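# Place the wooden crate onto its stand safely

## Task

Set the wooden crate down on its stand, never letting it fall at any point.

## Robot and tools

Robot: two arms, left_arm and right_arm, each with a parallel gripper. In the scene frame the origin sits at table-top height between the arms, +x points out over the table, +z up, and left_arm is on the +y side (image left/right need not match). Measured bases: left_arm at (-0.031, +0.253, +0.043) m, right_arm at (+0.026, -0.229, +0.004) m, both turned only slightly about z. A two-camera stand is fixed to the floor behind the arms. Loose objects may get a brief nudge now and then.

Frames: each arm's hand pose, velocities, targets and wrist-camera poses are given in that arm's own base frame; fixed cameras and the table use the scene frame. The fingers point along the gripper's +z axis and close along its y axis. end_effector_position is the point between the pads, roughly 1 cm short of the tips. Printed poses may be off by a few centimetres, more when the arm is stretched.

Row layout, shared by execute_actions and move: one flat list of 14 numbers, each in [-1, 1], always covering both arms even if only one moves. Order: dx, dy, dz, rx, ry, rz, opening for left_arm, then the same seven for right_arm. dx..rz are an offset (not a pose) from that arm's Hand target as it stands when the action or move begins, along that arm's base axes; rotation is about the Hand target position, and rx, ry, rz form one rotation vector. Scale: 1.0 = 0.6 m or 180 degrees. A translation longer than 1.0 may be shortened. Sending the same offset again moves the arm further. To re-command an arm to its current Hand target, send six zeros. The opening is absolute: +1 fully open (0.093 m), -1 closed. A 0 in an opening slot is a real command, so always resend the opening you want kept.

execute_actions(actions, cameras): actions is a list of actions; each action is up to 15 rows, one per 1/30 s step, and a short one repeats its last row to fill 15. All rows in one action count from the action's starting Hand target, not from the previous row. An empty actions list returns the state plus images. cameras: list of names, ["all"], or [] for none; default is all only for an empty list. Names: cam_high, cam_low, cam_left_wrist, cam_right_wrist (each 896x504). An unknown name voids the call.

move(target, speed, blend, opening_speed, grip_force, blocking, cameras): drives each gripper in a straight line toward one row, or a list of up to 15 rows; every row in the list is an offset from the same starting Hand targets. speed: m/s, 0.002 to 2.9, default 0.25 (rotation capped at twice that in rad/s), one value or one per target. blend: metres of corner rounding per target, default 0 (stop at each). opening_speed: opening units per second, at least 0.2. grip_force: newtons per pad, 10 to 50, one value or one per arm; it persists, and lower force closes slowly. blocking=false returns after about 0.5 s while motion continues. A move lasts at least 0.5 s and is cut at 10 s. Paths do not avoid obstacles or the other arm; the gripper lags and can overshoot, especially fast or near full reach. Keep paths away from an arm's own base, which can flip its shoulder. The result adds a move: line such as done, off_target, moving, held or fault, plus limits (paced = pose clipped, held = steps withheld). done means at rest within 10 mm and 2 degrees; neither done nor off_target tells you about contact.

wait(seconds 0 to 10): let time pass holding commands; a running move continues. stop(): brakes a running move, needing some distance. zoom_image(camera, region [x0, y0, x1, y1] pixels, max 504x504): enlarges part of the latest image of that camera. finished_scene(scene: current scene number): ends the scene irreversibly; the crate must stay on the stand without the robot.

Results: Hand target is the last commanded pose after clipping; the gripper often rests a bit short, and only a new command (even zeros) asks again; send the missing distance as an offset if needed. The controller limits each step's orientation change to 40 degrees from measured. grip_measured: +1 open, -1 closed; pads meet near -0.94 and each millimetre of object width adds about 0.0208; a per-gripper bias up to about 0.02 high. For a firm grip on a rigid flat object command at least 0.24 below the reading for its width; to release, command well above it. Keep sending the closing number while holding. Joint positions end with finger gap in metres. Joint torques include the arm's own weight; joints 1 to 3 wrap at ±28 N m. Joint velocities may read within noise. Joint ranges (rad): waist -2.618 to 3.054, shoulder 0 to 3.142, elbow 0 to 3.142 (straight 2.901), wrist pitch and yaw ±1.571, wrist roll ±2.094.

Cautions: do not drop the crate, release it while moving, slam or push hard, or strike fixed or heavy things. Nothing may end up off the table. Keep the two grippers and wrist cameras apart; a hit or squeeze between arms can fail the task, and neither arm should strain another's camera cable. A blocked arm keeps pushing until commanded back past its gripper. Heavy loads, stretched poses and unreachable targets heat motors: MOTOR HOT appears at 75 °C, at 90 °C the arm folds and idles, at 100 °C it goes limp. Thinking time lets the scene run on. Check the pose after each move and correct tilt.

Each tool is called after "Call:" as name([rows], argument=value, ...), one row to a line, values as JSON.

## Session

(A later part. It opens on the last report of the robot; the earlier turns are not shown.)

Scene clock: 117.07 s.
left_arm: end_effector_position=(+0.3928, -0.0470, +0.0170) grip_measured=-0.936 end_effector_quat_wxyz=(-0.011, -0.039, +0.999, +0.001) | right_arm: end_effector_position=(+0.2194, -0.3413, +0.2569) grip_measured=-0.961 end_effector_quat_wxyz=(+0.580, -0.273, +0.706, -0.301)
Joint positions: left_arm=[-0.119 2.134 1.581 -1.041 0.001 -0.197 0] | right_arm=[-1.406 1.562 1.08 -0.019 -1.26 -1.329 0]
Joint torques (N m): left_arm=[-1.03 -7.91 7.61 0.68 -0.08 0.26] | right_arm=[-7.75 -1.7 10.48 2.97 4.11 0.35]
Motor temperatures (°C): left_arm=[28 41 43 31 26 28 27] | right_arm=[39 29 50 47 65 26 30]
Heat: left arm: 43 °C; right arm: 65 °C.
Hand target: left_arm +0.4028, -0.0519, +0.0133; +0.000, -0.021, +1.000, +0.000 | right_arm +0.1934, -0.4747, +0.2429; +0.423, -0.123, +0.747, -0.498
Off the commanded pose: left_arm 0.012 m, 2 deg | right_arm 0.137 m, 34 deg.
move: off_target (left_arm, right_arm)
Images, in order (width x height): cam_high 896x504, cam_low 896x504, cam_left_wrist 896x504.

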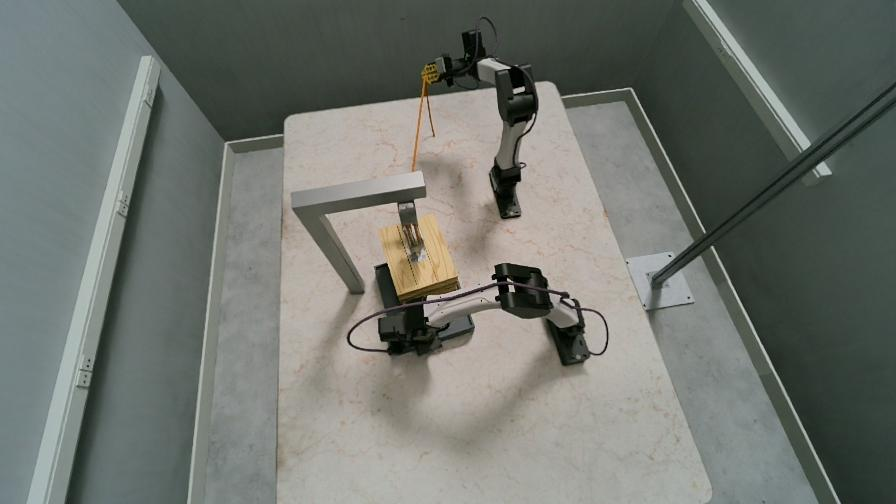

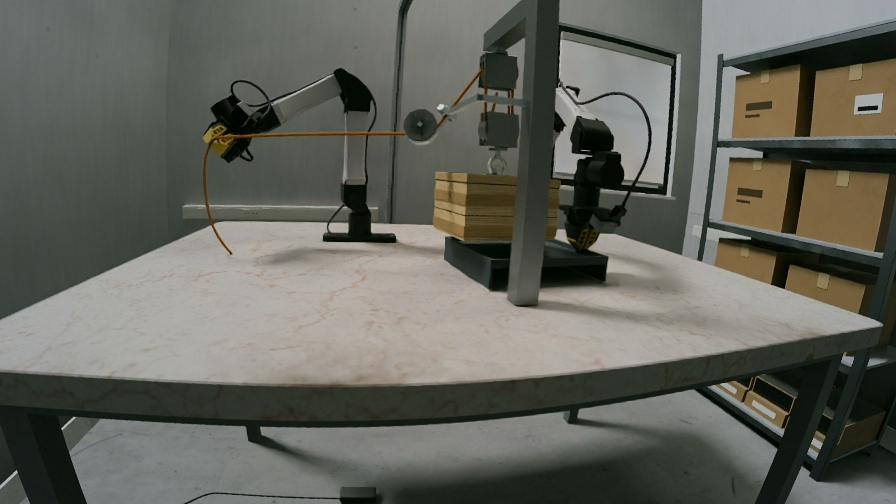

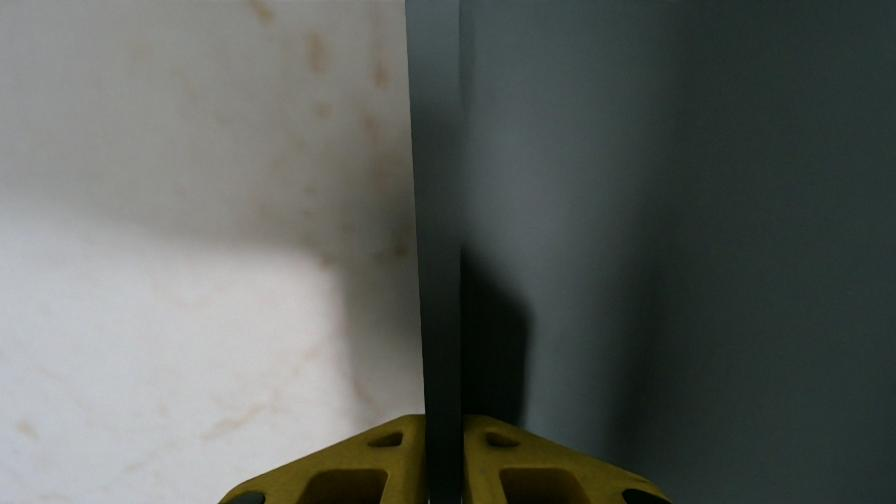

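Call:
move([
  [0,0,0,0,0,0,0,0,0,0,0,0,0,-1],
  [0,0.01,0.1,0,0,0,0,0,0,0,0,0,0,-1],
  [-0.031,0.16,0.16,0,0,0.528,1,0,0,0,0,0,0,-1],
  [-0.031,0.15,-0.018,0,0,0.528,1,0,0,0,0,0,0,-1],
], speed=[0.2,0.2,0.4,0.2], cameras=["cam_high","cam_low","cam_left_wrist"])

Call:
zoom_image(camera="cam_high", region=[340, 200, 520, 360])

Scene clock: 127.07 s.
left_arm: end_effector_position=(+0.3804, +0.0397, +0.0028) grip_measured=+1.000 end_effector_quat_wxyz=(+0.005, +0.750, -0.661, -0.004) | right_arm: end_effector_position=(+0.2194, -0.3414, +0.2569) grip_measured=-0.961 end_effector_quat_wxyz=(+0.580, -0.273, +0.706, -0.301)
Joint positions: left_arm=[0.105 2.097 1.465 -0.951 0.002 -1.592 0.093] | right_arm=[-1.406 1.562 1.08 -0.018 -1.26 -1.329 0]
Joint torques (N m): left_arm=[-0.75 -9.33 5.76 0.55 -0.11 -0.11] | right_arm=[-7.76 -1.69 10.47 2.97 4.11 0.35]
Motor temperatures (°C): left_arm=[28 43 43 31 26 28 27] | right_arm=[39 29 50 48 67 26 30]
Heat: left arm: 43 °C; right arm: 67 °C.
Hand target: left_arm +0.3841, +0.0380, +0.0025; +0.000, +0.751, -0.660, +0.000 | right_arm +0.1934, -0.4747, +0.2429; +0.423, -0.123, +0.747, -0.498
Off the commanded pose: left_arm 0.004 m, 1 deg | right_arm 0.137 m, 34 deg.
move: off_target (right_arm); target 3's new opening was sent with left_arm's hand 0.023 m and 3 deg from that target
Images, in order (width x height): cam_high 896x504, cam_low 896x504, cam_left_wrist 896x504.

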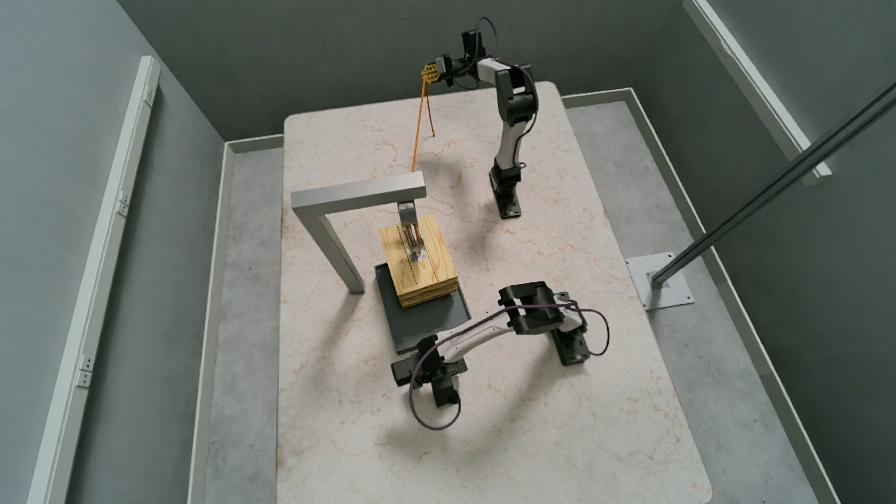

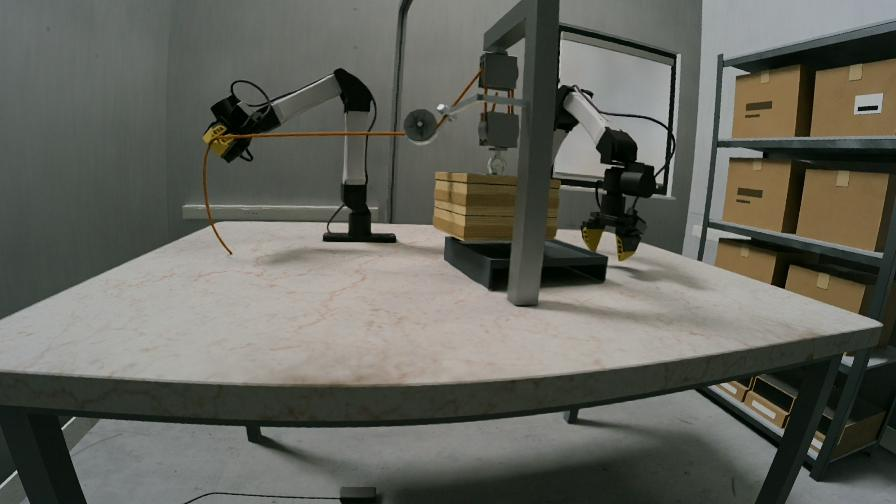

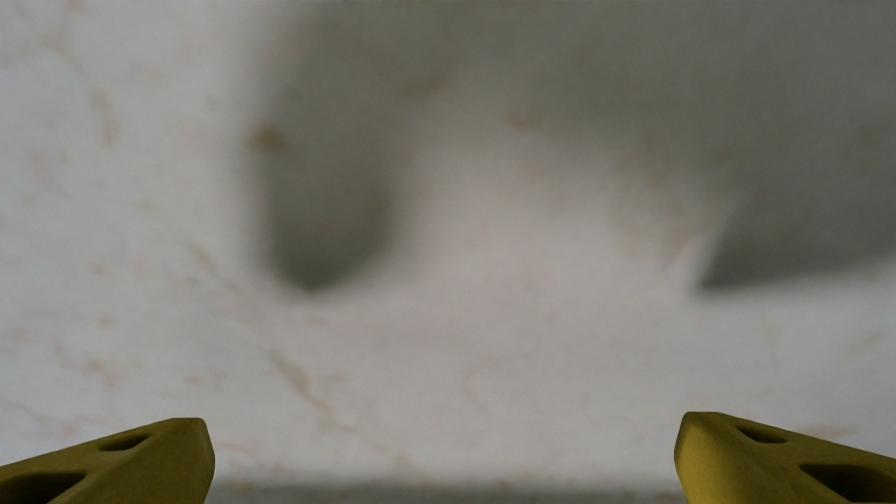

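Scaled by 2.800 from the camera's 896x504 image, which has a finer 1280x720 frame.

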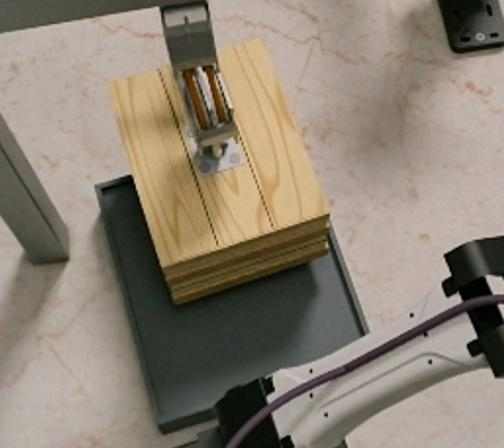

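Call:
move(target=[0.007,-0.258,0,0,0,0.02,1,0,0,0,0,0,0,-1], speed=0.07, cameras=["cam_high","cam_left_wrist"])

Call:
zoom_image(camera="cam_high", region=[340, 200, 520, 360])

Scene clock: 131.37 s.
left_arm: end_effector_position=(+0.3805, -0.1042, +0.0029) grip_measured=+1.000 end_effector_quat_wxyz=(-0.003, +0.768, -0.640, -0.016) | right_arm: end_effector_position=(+0.2194, -0.3416, +0.2571) grip_measured=-0.961 end_effector_quat_wxyz=(+0.579, -0.274, +0.706, -0.302)
Joint positions: left_arm=[-0.275 2.152 1.551 -0.996 -0.018 -2.028 0.093] | right_arm=[-1.406 1.562 1.08 -0.016 -1.26 -1.328 0]
Joint torques (N m): left_arm=[-1.88 -8.54 7.82 0.53 0.1 -0.26] | right_arm=[-7.73 -1.69 10.44 2.96 4.11 0.35]
Motor temperatures (°C): left_arm=[28 43 42 31 26 28 26] | right_arm=[39 29 50 48 68 26 30]
Heat: left arm: 43 °C; right arm: 68 °C.
Hand target: left_arm +0.3884, -0.1167, +0.0025; +0.000, +0.772, -0.636, +0.000 | right_arm +0.1934, -0.4747, +0.2429; +0.423, -0.123, +0.747, -0.498
Off the commanded pose: left_arm 0.015 m, 2 deg | right_arm 0.136 m, 34 deg.
move: off_target (left_arm, right_arm)
Images, in order (width x height): cam_high 896x504, cam_left_wrist 896x504.

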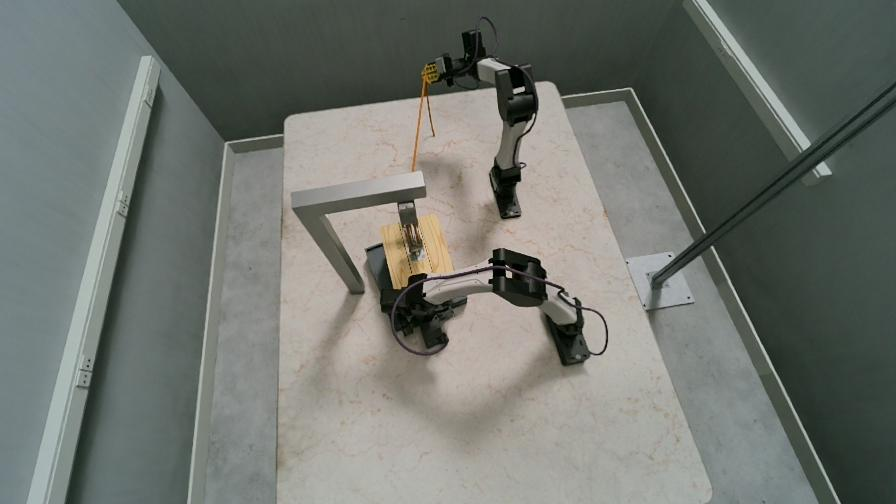

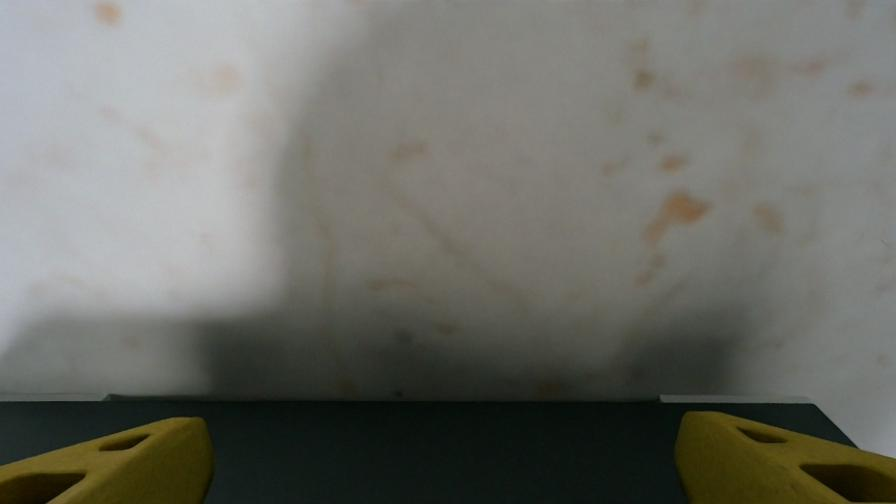

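Scaled by 2.800 from the camera's 896x504 image, which has a finer 1280x720 frame.

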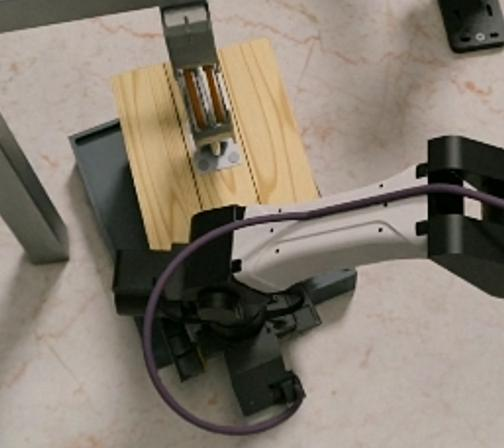

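Call:
move([
  [0,0.1,0.01,0,0,0,1,0,0,0,0,0,0,-1],
  [-0.007,0.45,0.4,-0.25,0,0,1,0,0,0,0,0,0,-1],
], speed=0.3, blend=[0.03,0], cameras=["cam_high","cam_low","cam_left_wrist"])

Call:
zoom_image(camera="cam_high", region=[340, 200, 520, 360])

Call:
zoom_image(camera="cam_left_wrist", region=[0, 140, 400, 450])

Scene clock: 135.37 s.
left_arm: end_effector_position=(+0.3851, +0.1559, +0.2251) grip_measured=+1.000 end_effector_quat_wxyz=(+0.089, +0.778, -0.515, +0.349) | right_arm: end_effector_position=(+0.2202, -0.3431, +0.2587) grip_measured=-0.961 end_effector_quat_wxyz=(+0.577, -0.276, +0.704, -0.308)
Joint positions: left_arm=[0.66 2.07 2.146 -1.578 0.734 -1.338 0.093] | right_arm=[-1.404 1.562 1.08 0.003 -1.254 -1.321 0]
Joint torques (N m): left_arm=[-0.24 -11.89 7.69 0.5 0.49 -0.08] | right_arm=[-7.72 -1.62 9.94 2.93 4.11 0.35]
Motor temperatures (°C): left_arm=[28 43 43 31 26 28 26] | right_arm=[40 29 51 48 68 26 30]
Heat: left arm: 43 °C; right arm: 68 °C.
Hand target: left_arm +0.3842, +0.1534, +0.2425; +0.295, +0.713, -0.587, +0.243 | right_arm +0.1934, -0.4748, +0.2429; +0.423, -0.123, +0.747, -0.498
Off the commanded pose: left_arm 0.018 m, 29 deg | right_arm 0.135 m, 34 deg.
joint sent to its limit (left arm) — joint 4 (wrist pitch), lower limit. The joint targets are off in orientation, not in position.
move: off_target (left_arm, right_arm)
Images, in order (width x height): cam_high 896x504, cam_low 896x504, cam_left_wrist 896x504.

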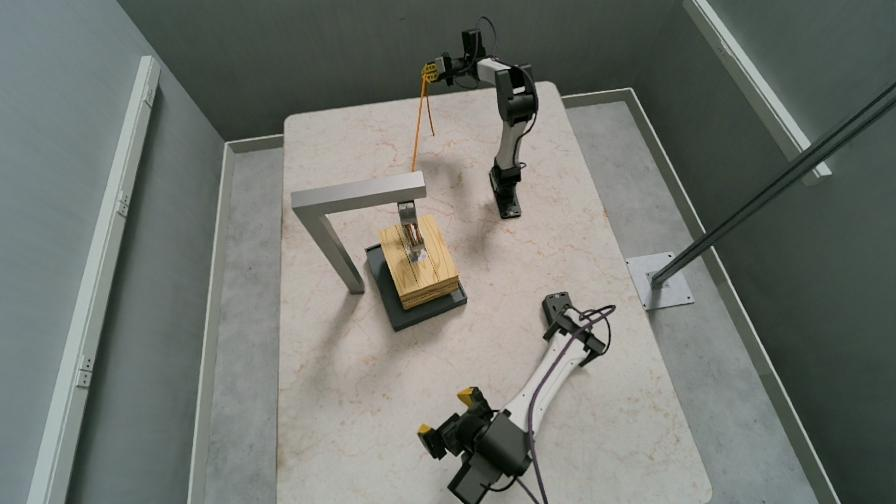

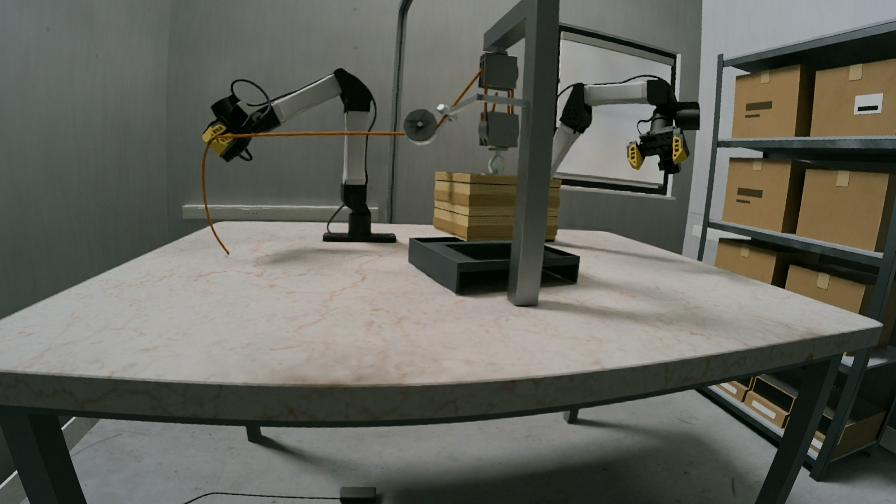

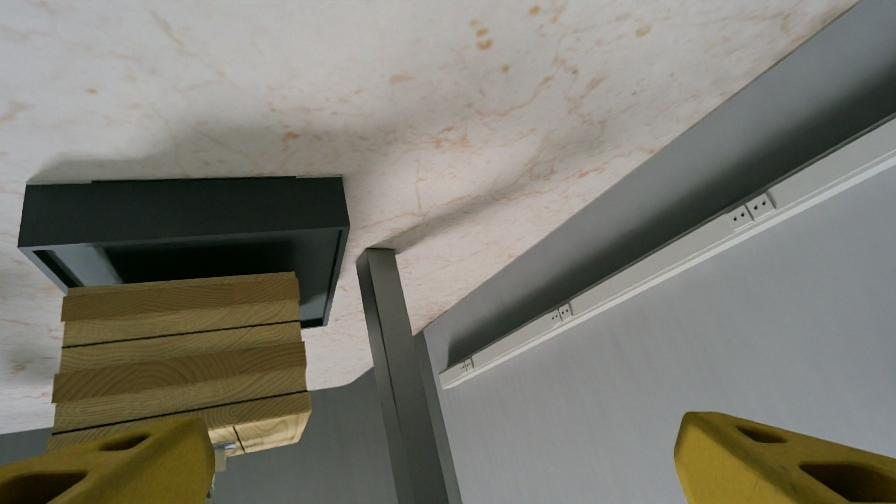

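Scaled by 2.800 from the camera's 896x504 image, which has a finer 1280x720 frame.

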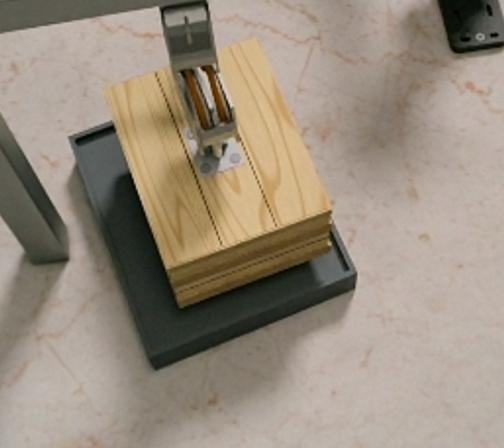

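Scaled by 1.260 from the camera's 896x504 image, which has a finer 1280x720 frame.

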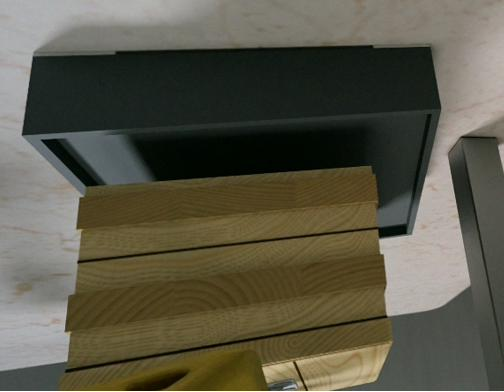

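Call:
move(target=[0,0,0,0,0,0,1,0.05,0.30,0.02,0,0,0.08,-1], speed=0.05, cameras=["cam_high","cam_low","cam_left_wrist"])

Call:
zoom_image(camera="cam_high", region=[340, 200, 520, 360])

Call:
zoom_image(camera="cam_left_wrist", region=[0, 140, 400, 450])

Call:
zoom_image(camera="cam_low", region=[400, 150, 700, 310])

Scene clock: 142.90 s.
left_arm: end_effector_position=(+0.3853, +0.1557, +0.2254) grip_measured=+1.000 end_effector_quat_wxyz=(+0.090, +0.778, -0.515, +0.350) | right_arm: end_effector_position=(+0.2377, -0.2509, +0.2541) grip_measured=-0.961 end_effector_quat_wxyz=(+0.541, -0.281, +0.702, -0.369)
Joint positions: left_arm=[0.66 2.07 2.146 -1.578 0.737 -1.339 0.093] | right_arm=[-1.235 1.142 0.68 0.193 -1 -1.207 0]
Joint torques (N m): left_arm=[-0.21 -11.88 7.66 0.47 0.51 -0.08] | right_arm=[-3.19 -2.89 6.48 2.24 1.93 0.22]
Motor temperatures (°C): left_arm=[28 44 44 31 26 28 26] | right_arm=[39 29 51 48 66 26 30]
Heat: left arm: 44 °C; right arm: 66 °C.
Hand target: left_arm +0.3842, +0.1534, +0.2426; +0.295, +0.713, -0.588, +0.244 | right_arm +0.2234, -0.2947, +0.2549; +0.482, -0.216, +0.725, -0.441
Off the commanded pose: left_arm 0.017 m, 29 deg | right_arm 0.046 m, 13 deg.
joint sent to its limit (left arm) — joint 4 (wrist pitch), lower limit. The joint targets are off in orientation, not in position.
move: off_target (left_arm, right_arm)
Images, in order (width x height): cam_high 896x504, cam_low 896x504, cam_left_wrist 896x504.

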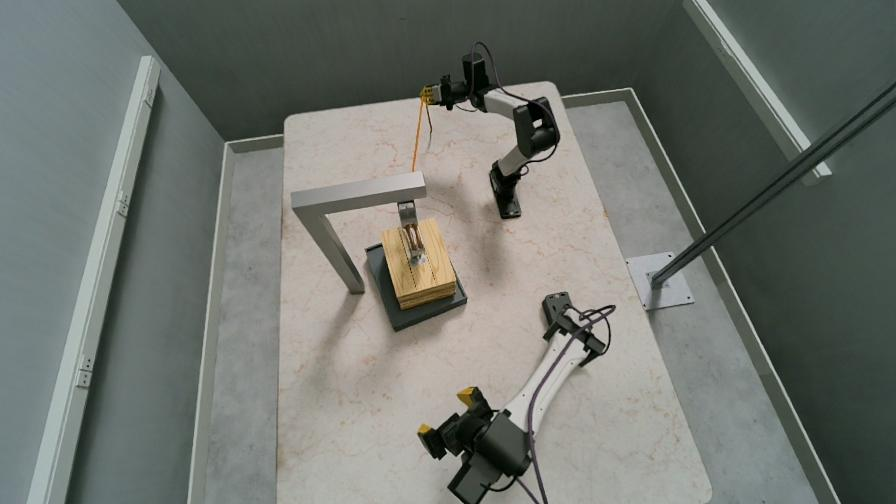

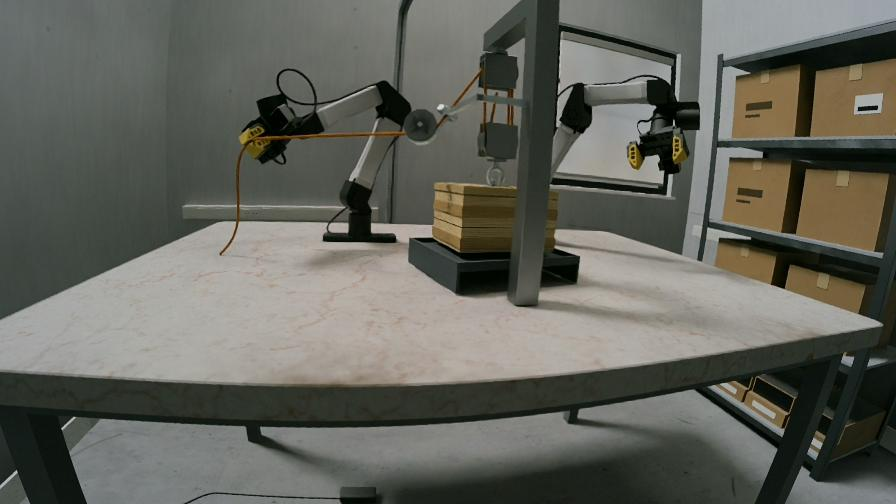

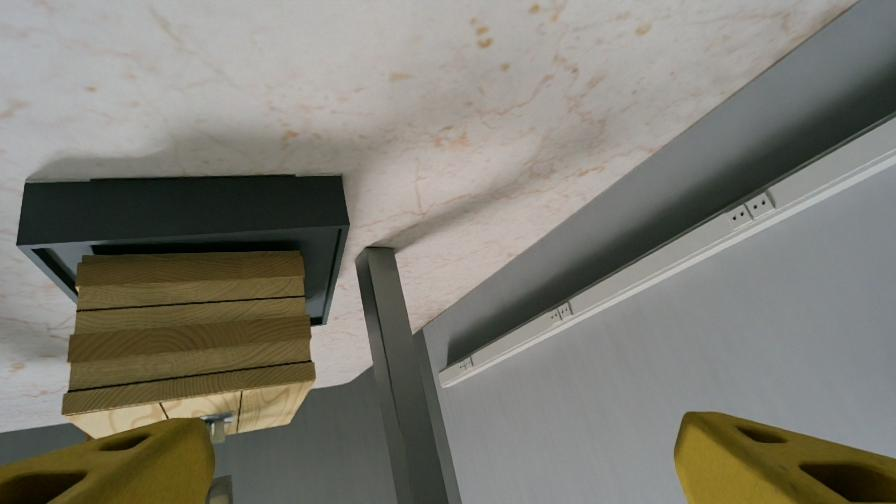

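Scaled by 2.800 from the camera's 896x504 image, which has a finer 1280x720 frame.

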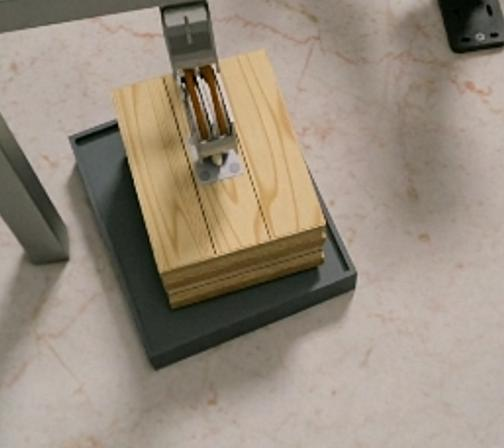

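Scaled by 1.260 from the camera's 896x504 image, which has a finer 1280x720 frame.

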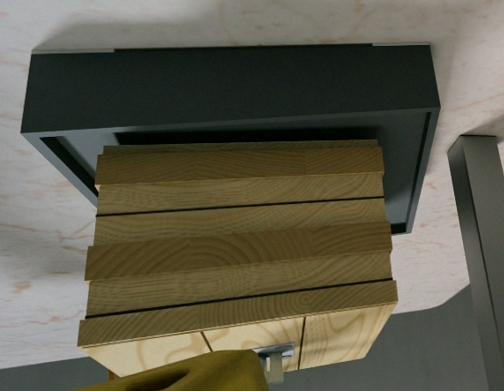

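Scaled by 1.680 from the camera's 896x504 image, which has a finer 1280x720 frame.

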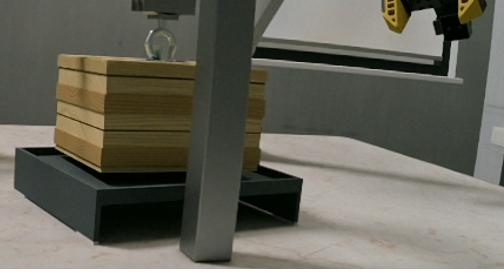

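Call:
move(target=[0,0,0,0,0,0,1,0.01,0.11,0.0,0,0,0.02,-1], speed=0.04, cameras=["cam_high","cam_low","cam_left_wrist"])

Call:
zoom_image(camera="cam_high", region=[340, 200, 520, 360])

Call:
zoom_image(camera="cam_low", region=[400, 150, 700, 310])

Scene clock: 147.00 s.
left_arm: end_effector_position=(+0.3853, +0.1557, +0.2254) grip_measured=+1.000 end_effector_quat_wxyz=(+0.090, +0.778, -0.515, +0.350) | right_arm: end_effector_position=(+0.2383, -0.2039, +0.2595) grip_measured=-0.962 end_effector_quat_wxyz=(+0.531, -0.286, +0.694, -0.393)
Joint positions: left_arm=[0.66 2.07 2.146 -1.578 0.737 -1.339 0.093] | right_arm=[-1.134 0.904 0.563 0.141 -0.879 -1.184 0]
Joint torques (N m): left_arm=[-0.18 -11.88 7.62 0.48 0.51 -0.07] | right_arm=[-1.74 -1.61 6.12 1.84 1.27 0.19]
Motor temperatures (°C): left_arm=[28 44 44 31 26 28 26] | right_arm=[39 29 51 47 64 26 31]
Heat: left arm: 44 °C; right arm: 64 °C.
Hand target: left_arm +0.3842, +0.1534, +0.2426; +0.295, +0.713, -0.588, +0.244 | right_arm +0.2295, -0.2287, +0.2549; +0.496, -0.239, +0.718, -0.426
Off the commanded pose: left_arm 0.017 m, 29 deg | right_arm 0.027 m, 8 deg.
joint sent to its limit (left arm) — joint 4 (wrist pitch), lower limit. The joint targets are off in orientation, not in position.
move: off_target (left_arm, right_arm)
Images, in order (width x height): cam_high 896x504, cam_low 896x504, cam_left_wrist 896x504.

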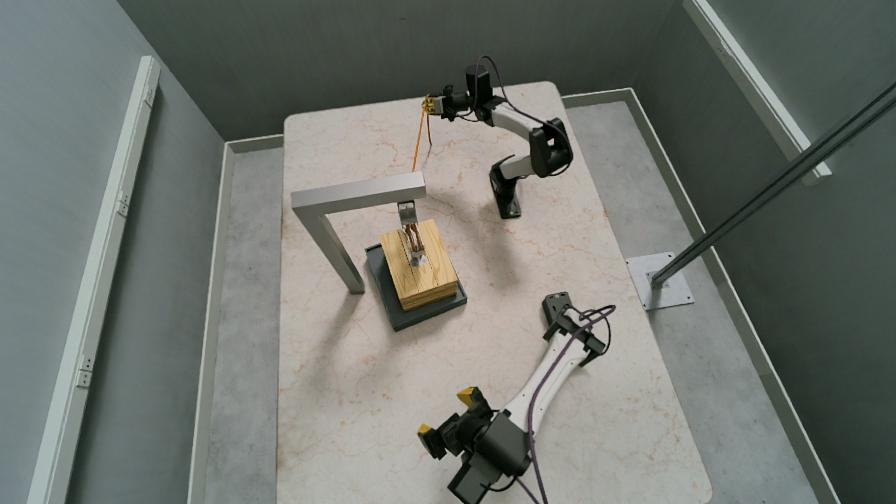

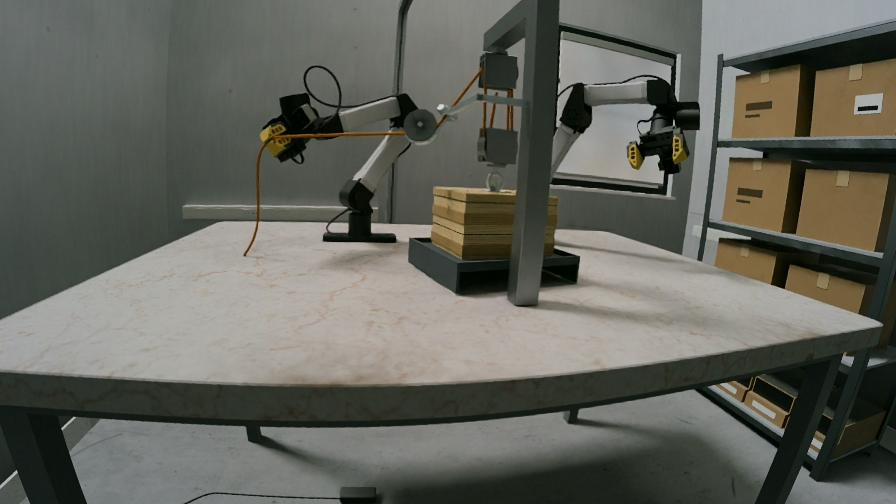

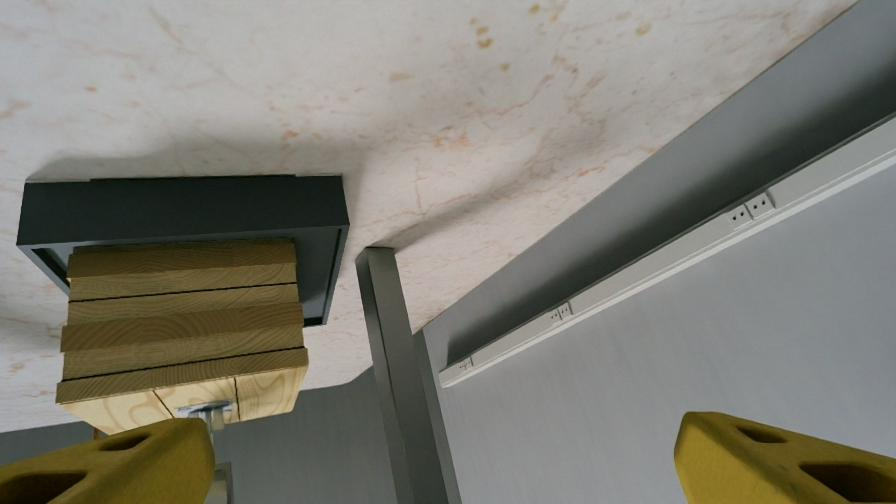

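Scaled by 2.800 from the camera's 896x504 image, which has a finer 1280x720 frame.

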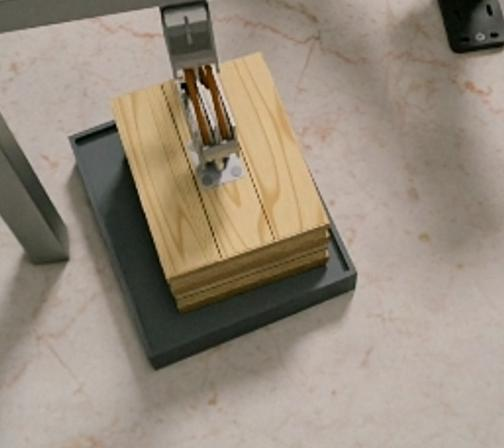

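Scaled by 1.680 from the camera's 896x504 image, which has a finer 1280x720 frame.

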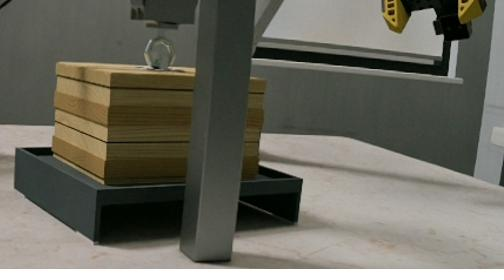

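Landed inside. Slacken and release.

Call:
move(target=[0,0,0,0,0,0,1,0.02,0.17,-0.05,0,0,0.02,-1], speed=0.08, cameras=["cam_high","cam_low"])

Call:
zoom_image(camera="cam_low", region=[400, 80, 660, 310])

Call:
zoom_image(camera="cam_high", region=[340, 200, 520, 360])

Scene clock: 150.60 s.
left_arm: end_effector_position=(+0.3853, +0.1557, +0.2254) grip_measured=+1.000 end_effector_quat_wxyz=(+0.090, +0.778, -0.515, +0.350) | right_arm: end_effector_position=(+0.2420, -0.1281, +0.2290) grip_measured=-0.962 end_effector_quat_wxyz=(+0.509, -0.265, +0.706, -0.416)
Joint positions: left_arm=[0.66 2.07 2.146 -1.578 0.737 -1.339 0.093] | right_arm=[-0.726 0.498 0.35 -0.001 -0.396 -1.101 0]
Joint torques (N m): left_arm=[-0.14 -11.89 7.6 0.48 0.5 -0.08] | right_arm=[0.23 -0.09 6.12 1.95 0.03 0.14]
Motor temperatures (°C): left_arm=[28 44 45 31 26 28 26] | right_arm=[38 29 50 47 61 26 31]
Heat: left arm: 45 °C; right arm: 61 °C.
Hand target: left_arm +0.3842, +0.1534, +0.2426; +0.295, +0.713, -0.588, +0.244 | right_arm +0.2414, -0.1267, +0.2250; +0.509, -0.261, +0.710, -0.410
Off the commanded pose: left_arm 0.017 m, 29 deg | right_arm 0.004 m, 1 deg.
joint sent to its limit (left arm) — joint 4 (wrist pitch), lower limit. The joint targets are off in orientation, not in position.
move: off_target (left_arm)
Images, in order (width x height): cam_high 896x504, cam_low 896x504.

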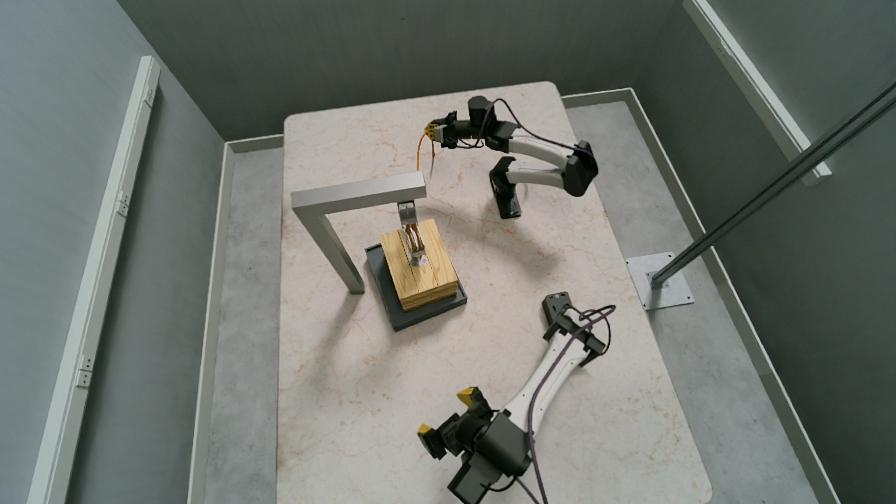

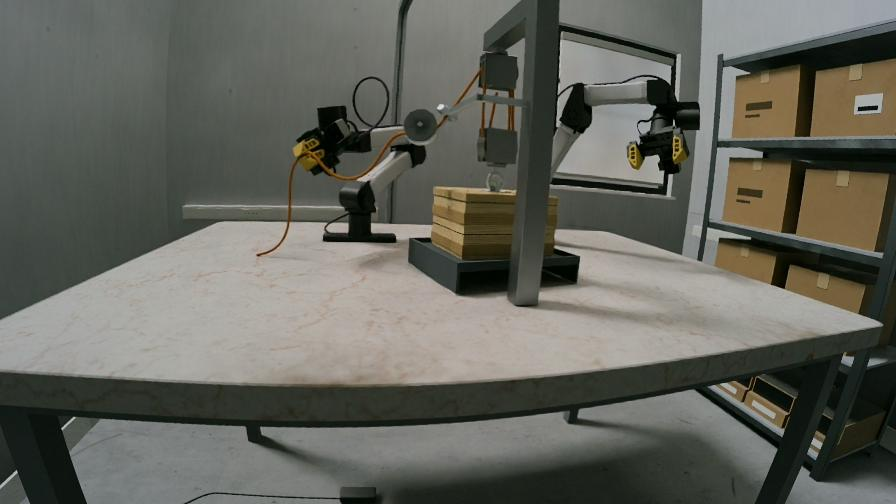

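Scaled by 1.938 from the camera's 896x504 image, which has a finer 1280x720 frame.

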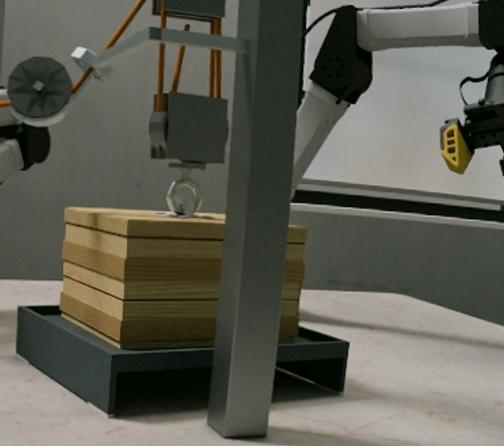

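Scaled by 2.800 from the camera's 896x504 image, which has a finer 1280x720 frame.

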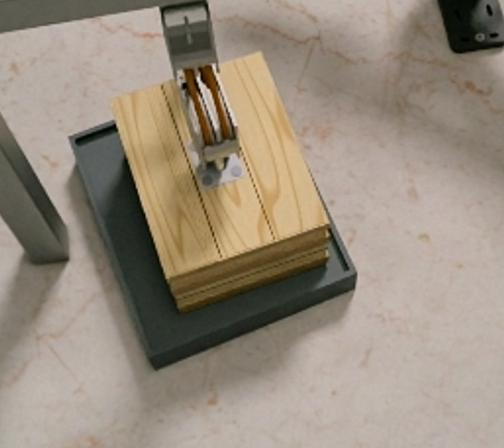

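Call:
move([
  [0,0,0,0,0,0,1,0,0,-0.05,0,0,0,0],
  [0,0,0,0,0,0,1,-0.12,-0.02,-0.05,0,0,0,0],
], speed=0.15, opening_speed=1.5, cameras=["cam_high","cam_low"])

Scene clock: 170.97 s.
left_arm: end_effector_position=(+0.3853, +0.1557, +0.2254) grip_measured=+1.000 end_effector_quat_wxyz=(+0.090, +0.778, -0.515, +0.350) | right_arm: end_effector_position=(+0.1696, -0.1393, +0.1870) grip_measured=-0.003 end_effector_quat_wxyz=(+0.508, -0.256, +0.713, -0.409)
Joint positions: left_arm=[0.66 2.07 2.146 -1.578 0.737 -1.339 0.093] | right_arm=[-1.428 0.294 0.234 -0.258 -1.073 -1.303 0.045]
Joint torques (N m): left_arm=[-0.16 -11.81 7.57 0.49 0.48 -0.07] | right_arm=[-0.75 2.69 8.58 1.54 -0.34 -0.05]
Motor temperatures (°C): left_arm=[27 46 46 30 26 28 26] | right_arm=[36 28 49 46 54 26 30]
Heat: left arm: 46 °C; right arm: 54 °C.
Hand target: left_arm +0.3842, +0.1534, +0.2426; +0.295, +0.713, -0.588, +0.244 | right_arm +0.1694, -0.1388, +0.1950; +0.509, -0.261, +0.710, -0.410
Off the commanded pose: left_arm 0.017 m, 29 deg | right_arm 0.008 m, 1 deg.
joint sent to its limit (left arm) — joint 4 (wrist pitch), lower limit. The joint targets are off in orientation, not in position.
move: off_target (left_arm)
Images, in order (width x height): cam_high 896x504, cam_low 896x504.

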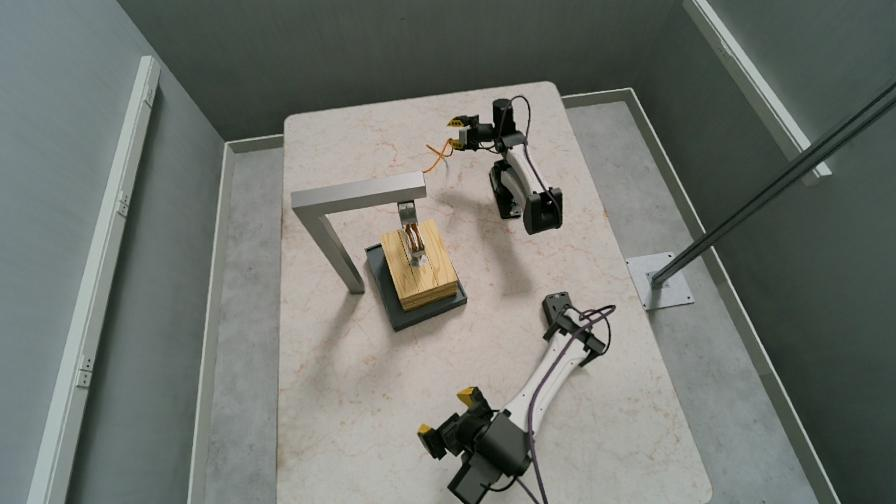

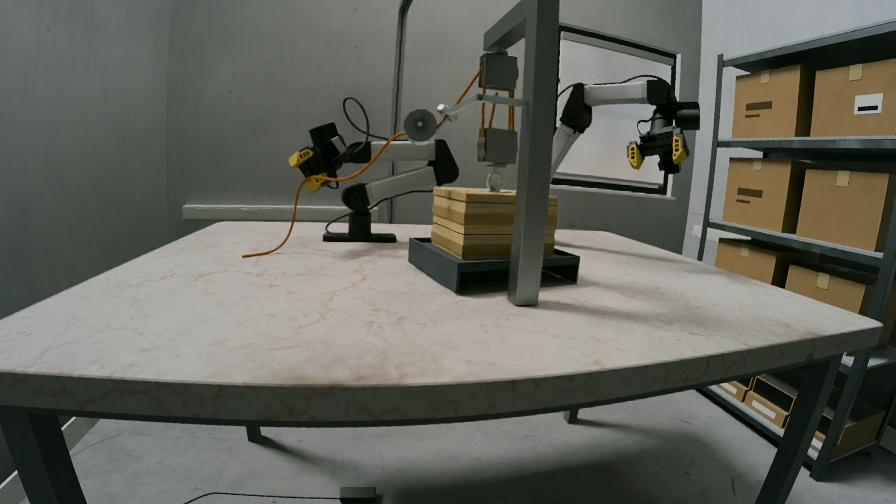

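Call:
move(target=[0,0,0,0,0,0,1,-0.04,-0.02,0.08,0,0.3,0,1], speed=0.2, cameras=["cam_high","cam_low","cam_right_wrist"])

Scene clock: 175.83 s.
left_arm: end_effector_position=(+0.3853, +0.1557, +0.2254) grip_measured=+1.000 end_effector_quat_wxyz=(+0.090, +0.778, -0.515, +0.350) | right_arm: end_effector_position=(+0.1450, -0.1512, +0.2380) grip_measured=+1.000 end_effector_quat_wxyz=(+0.132, -0.420, +0.863, -0.247)
Joint positions: left_arm=[0.66 2.07 2.146 -1.578 0.737 -1.339 0.093] | right_arm=[-0.939 0.924 1.176 -1.278 -0.165 -1.797 0.093]
Joint torques (N m): left_arm=[-0.2 -11.88 7.6 0.46 0.49 -0.06] | right_arm=[0.31 0.05 7.46 1.12 -0.07 0.08]
Heat: left arm: 46 °C; right arm: 53 °C.
Hand target: left_arm +0.3842, +0.1534, +0.2426; +0.295, +0.713, -0.588, +0.244 | right_arm +0.1454, -0.1507, +0.2430; +0.131, -0.419, +0.864, -0.247
Off the commanded pose: left_arm 0.017 m, 29 deg | right_arm 0.005 m, 0 deg.
joint sent to its limit (left arm) — joint 4 (wrist pitch), lower limit. The joint targets are off in orientation, not in position.
move: off_target (left_arm)
Images, in order (width x height): cam_high 896x504, cam_low 896x504, cam_right_wrist 896x504.

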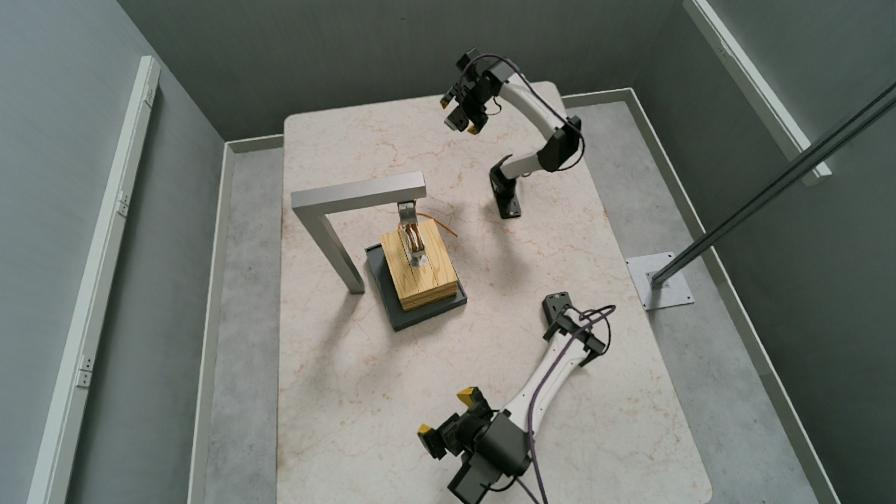

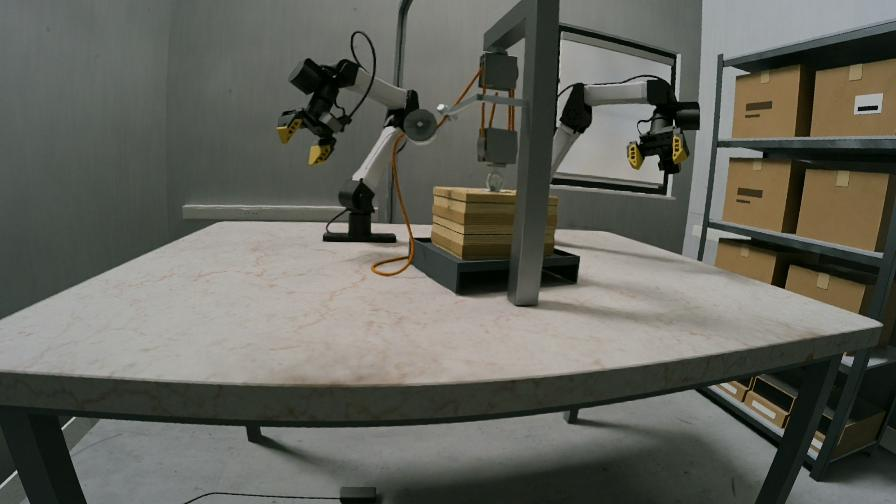

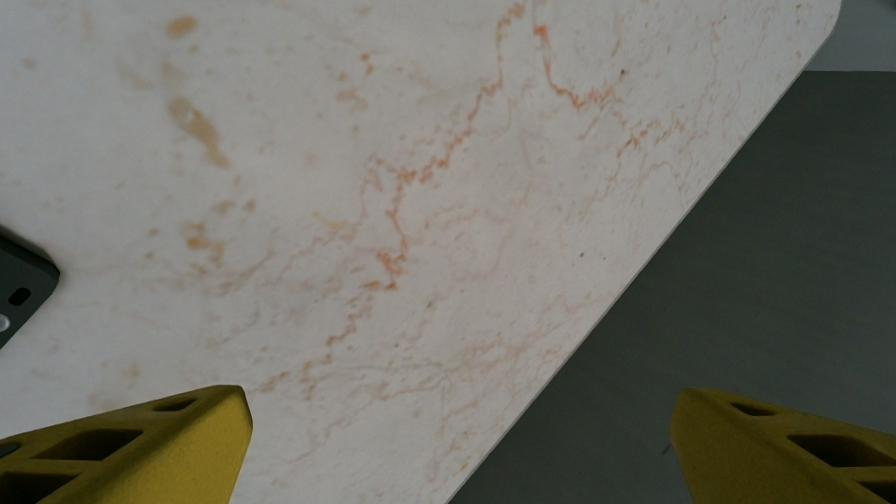

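Call:
finished_scene(scene=2)

The scene is finished: the task was done.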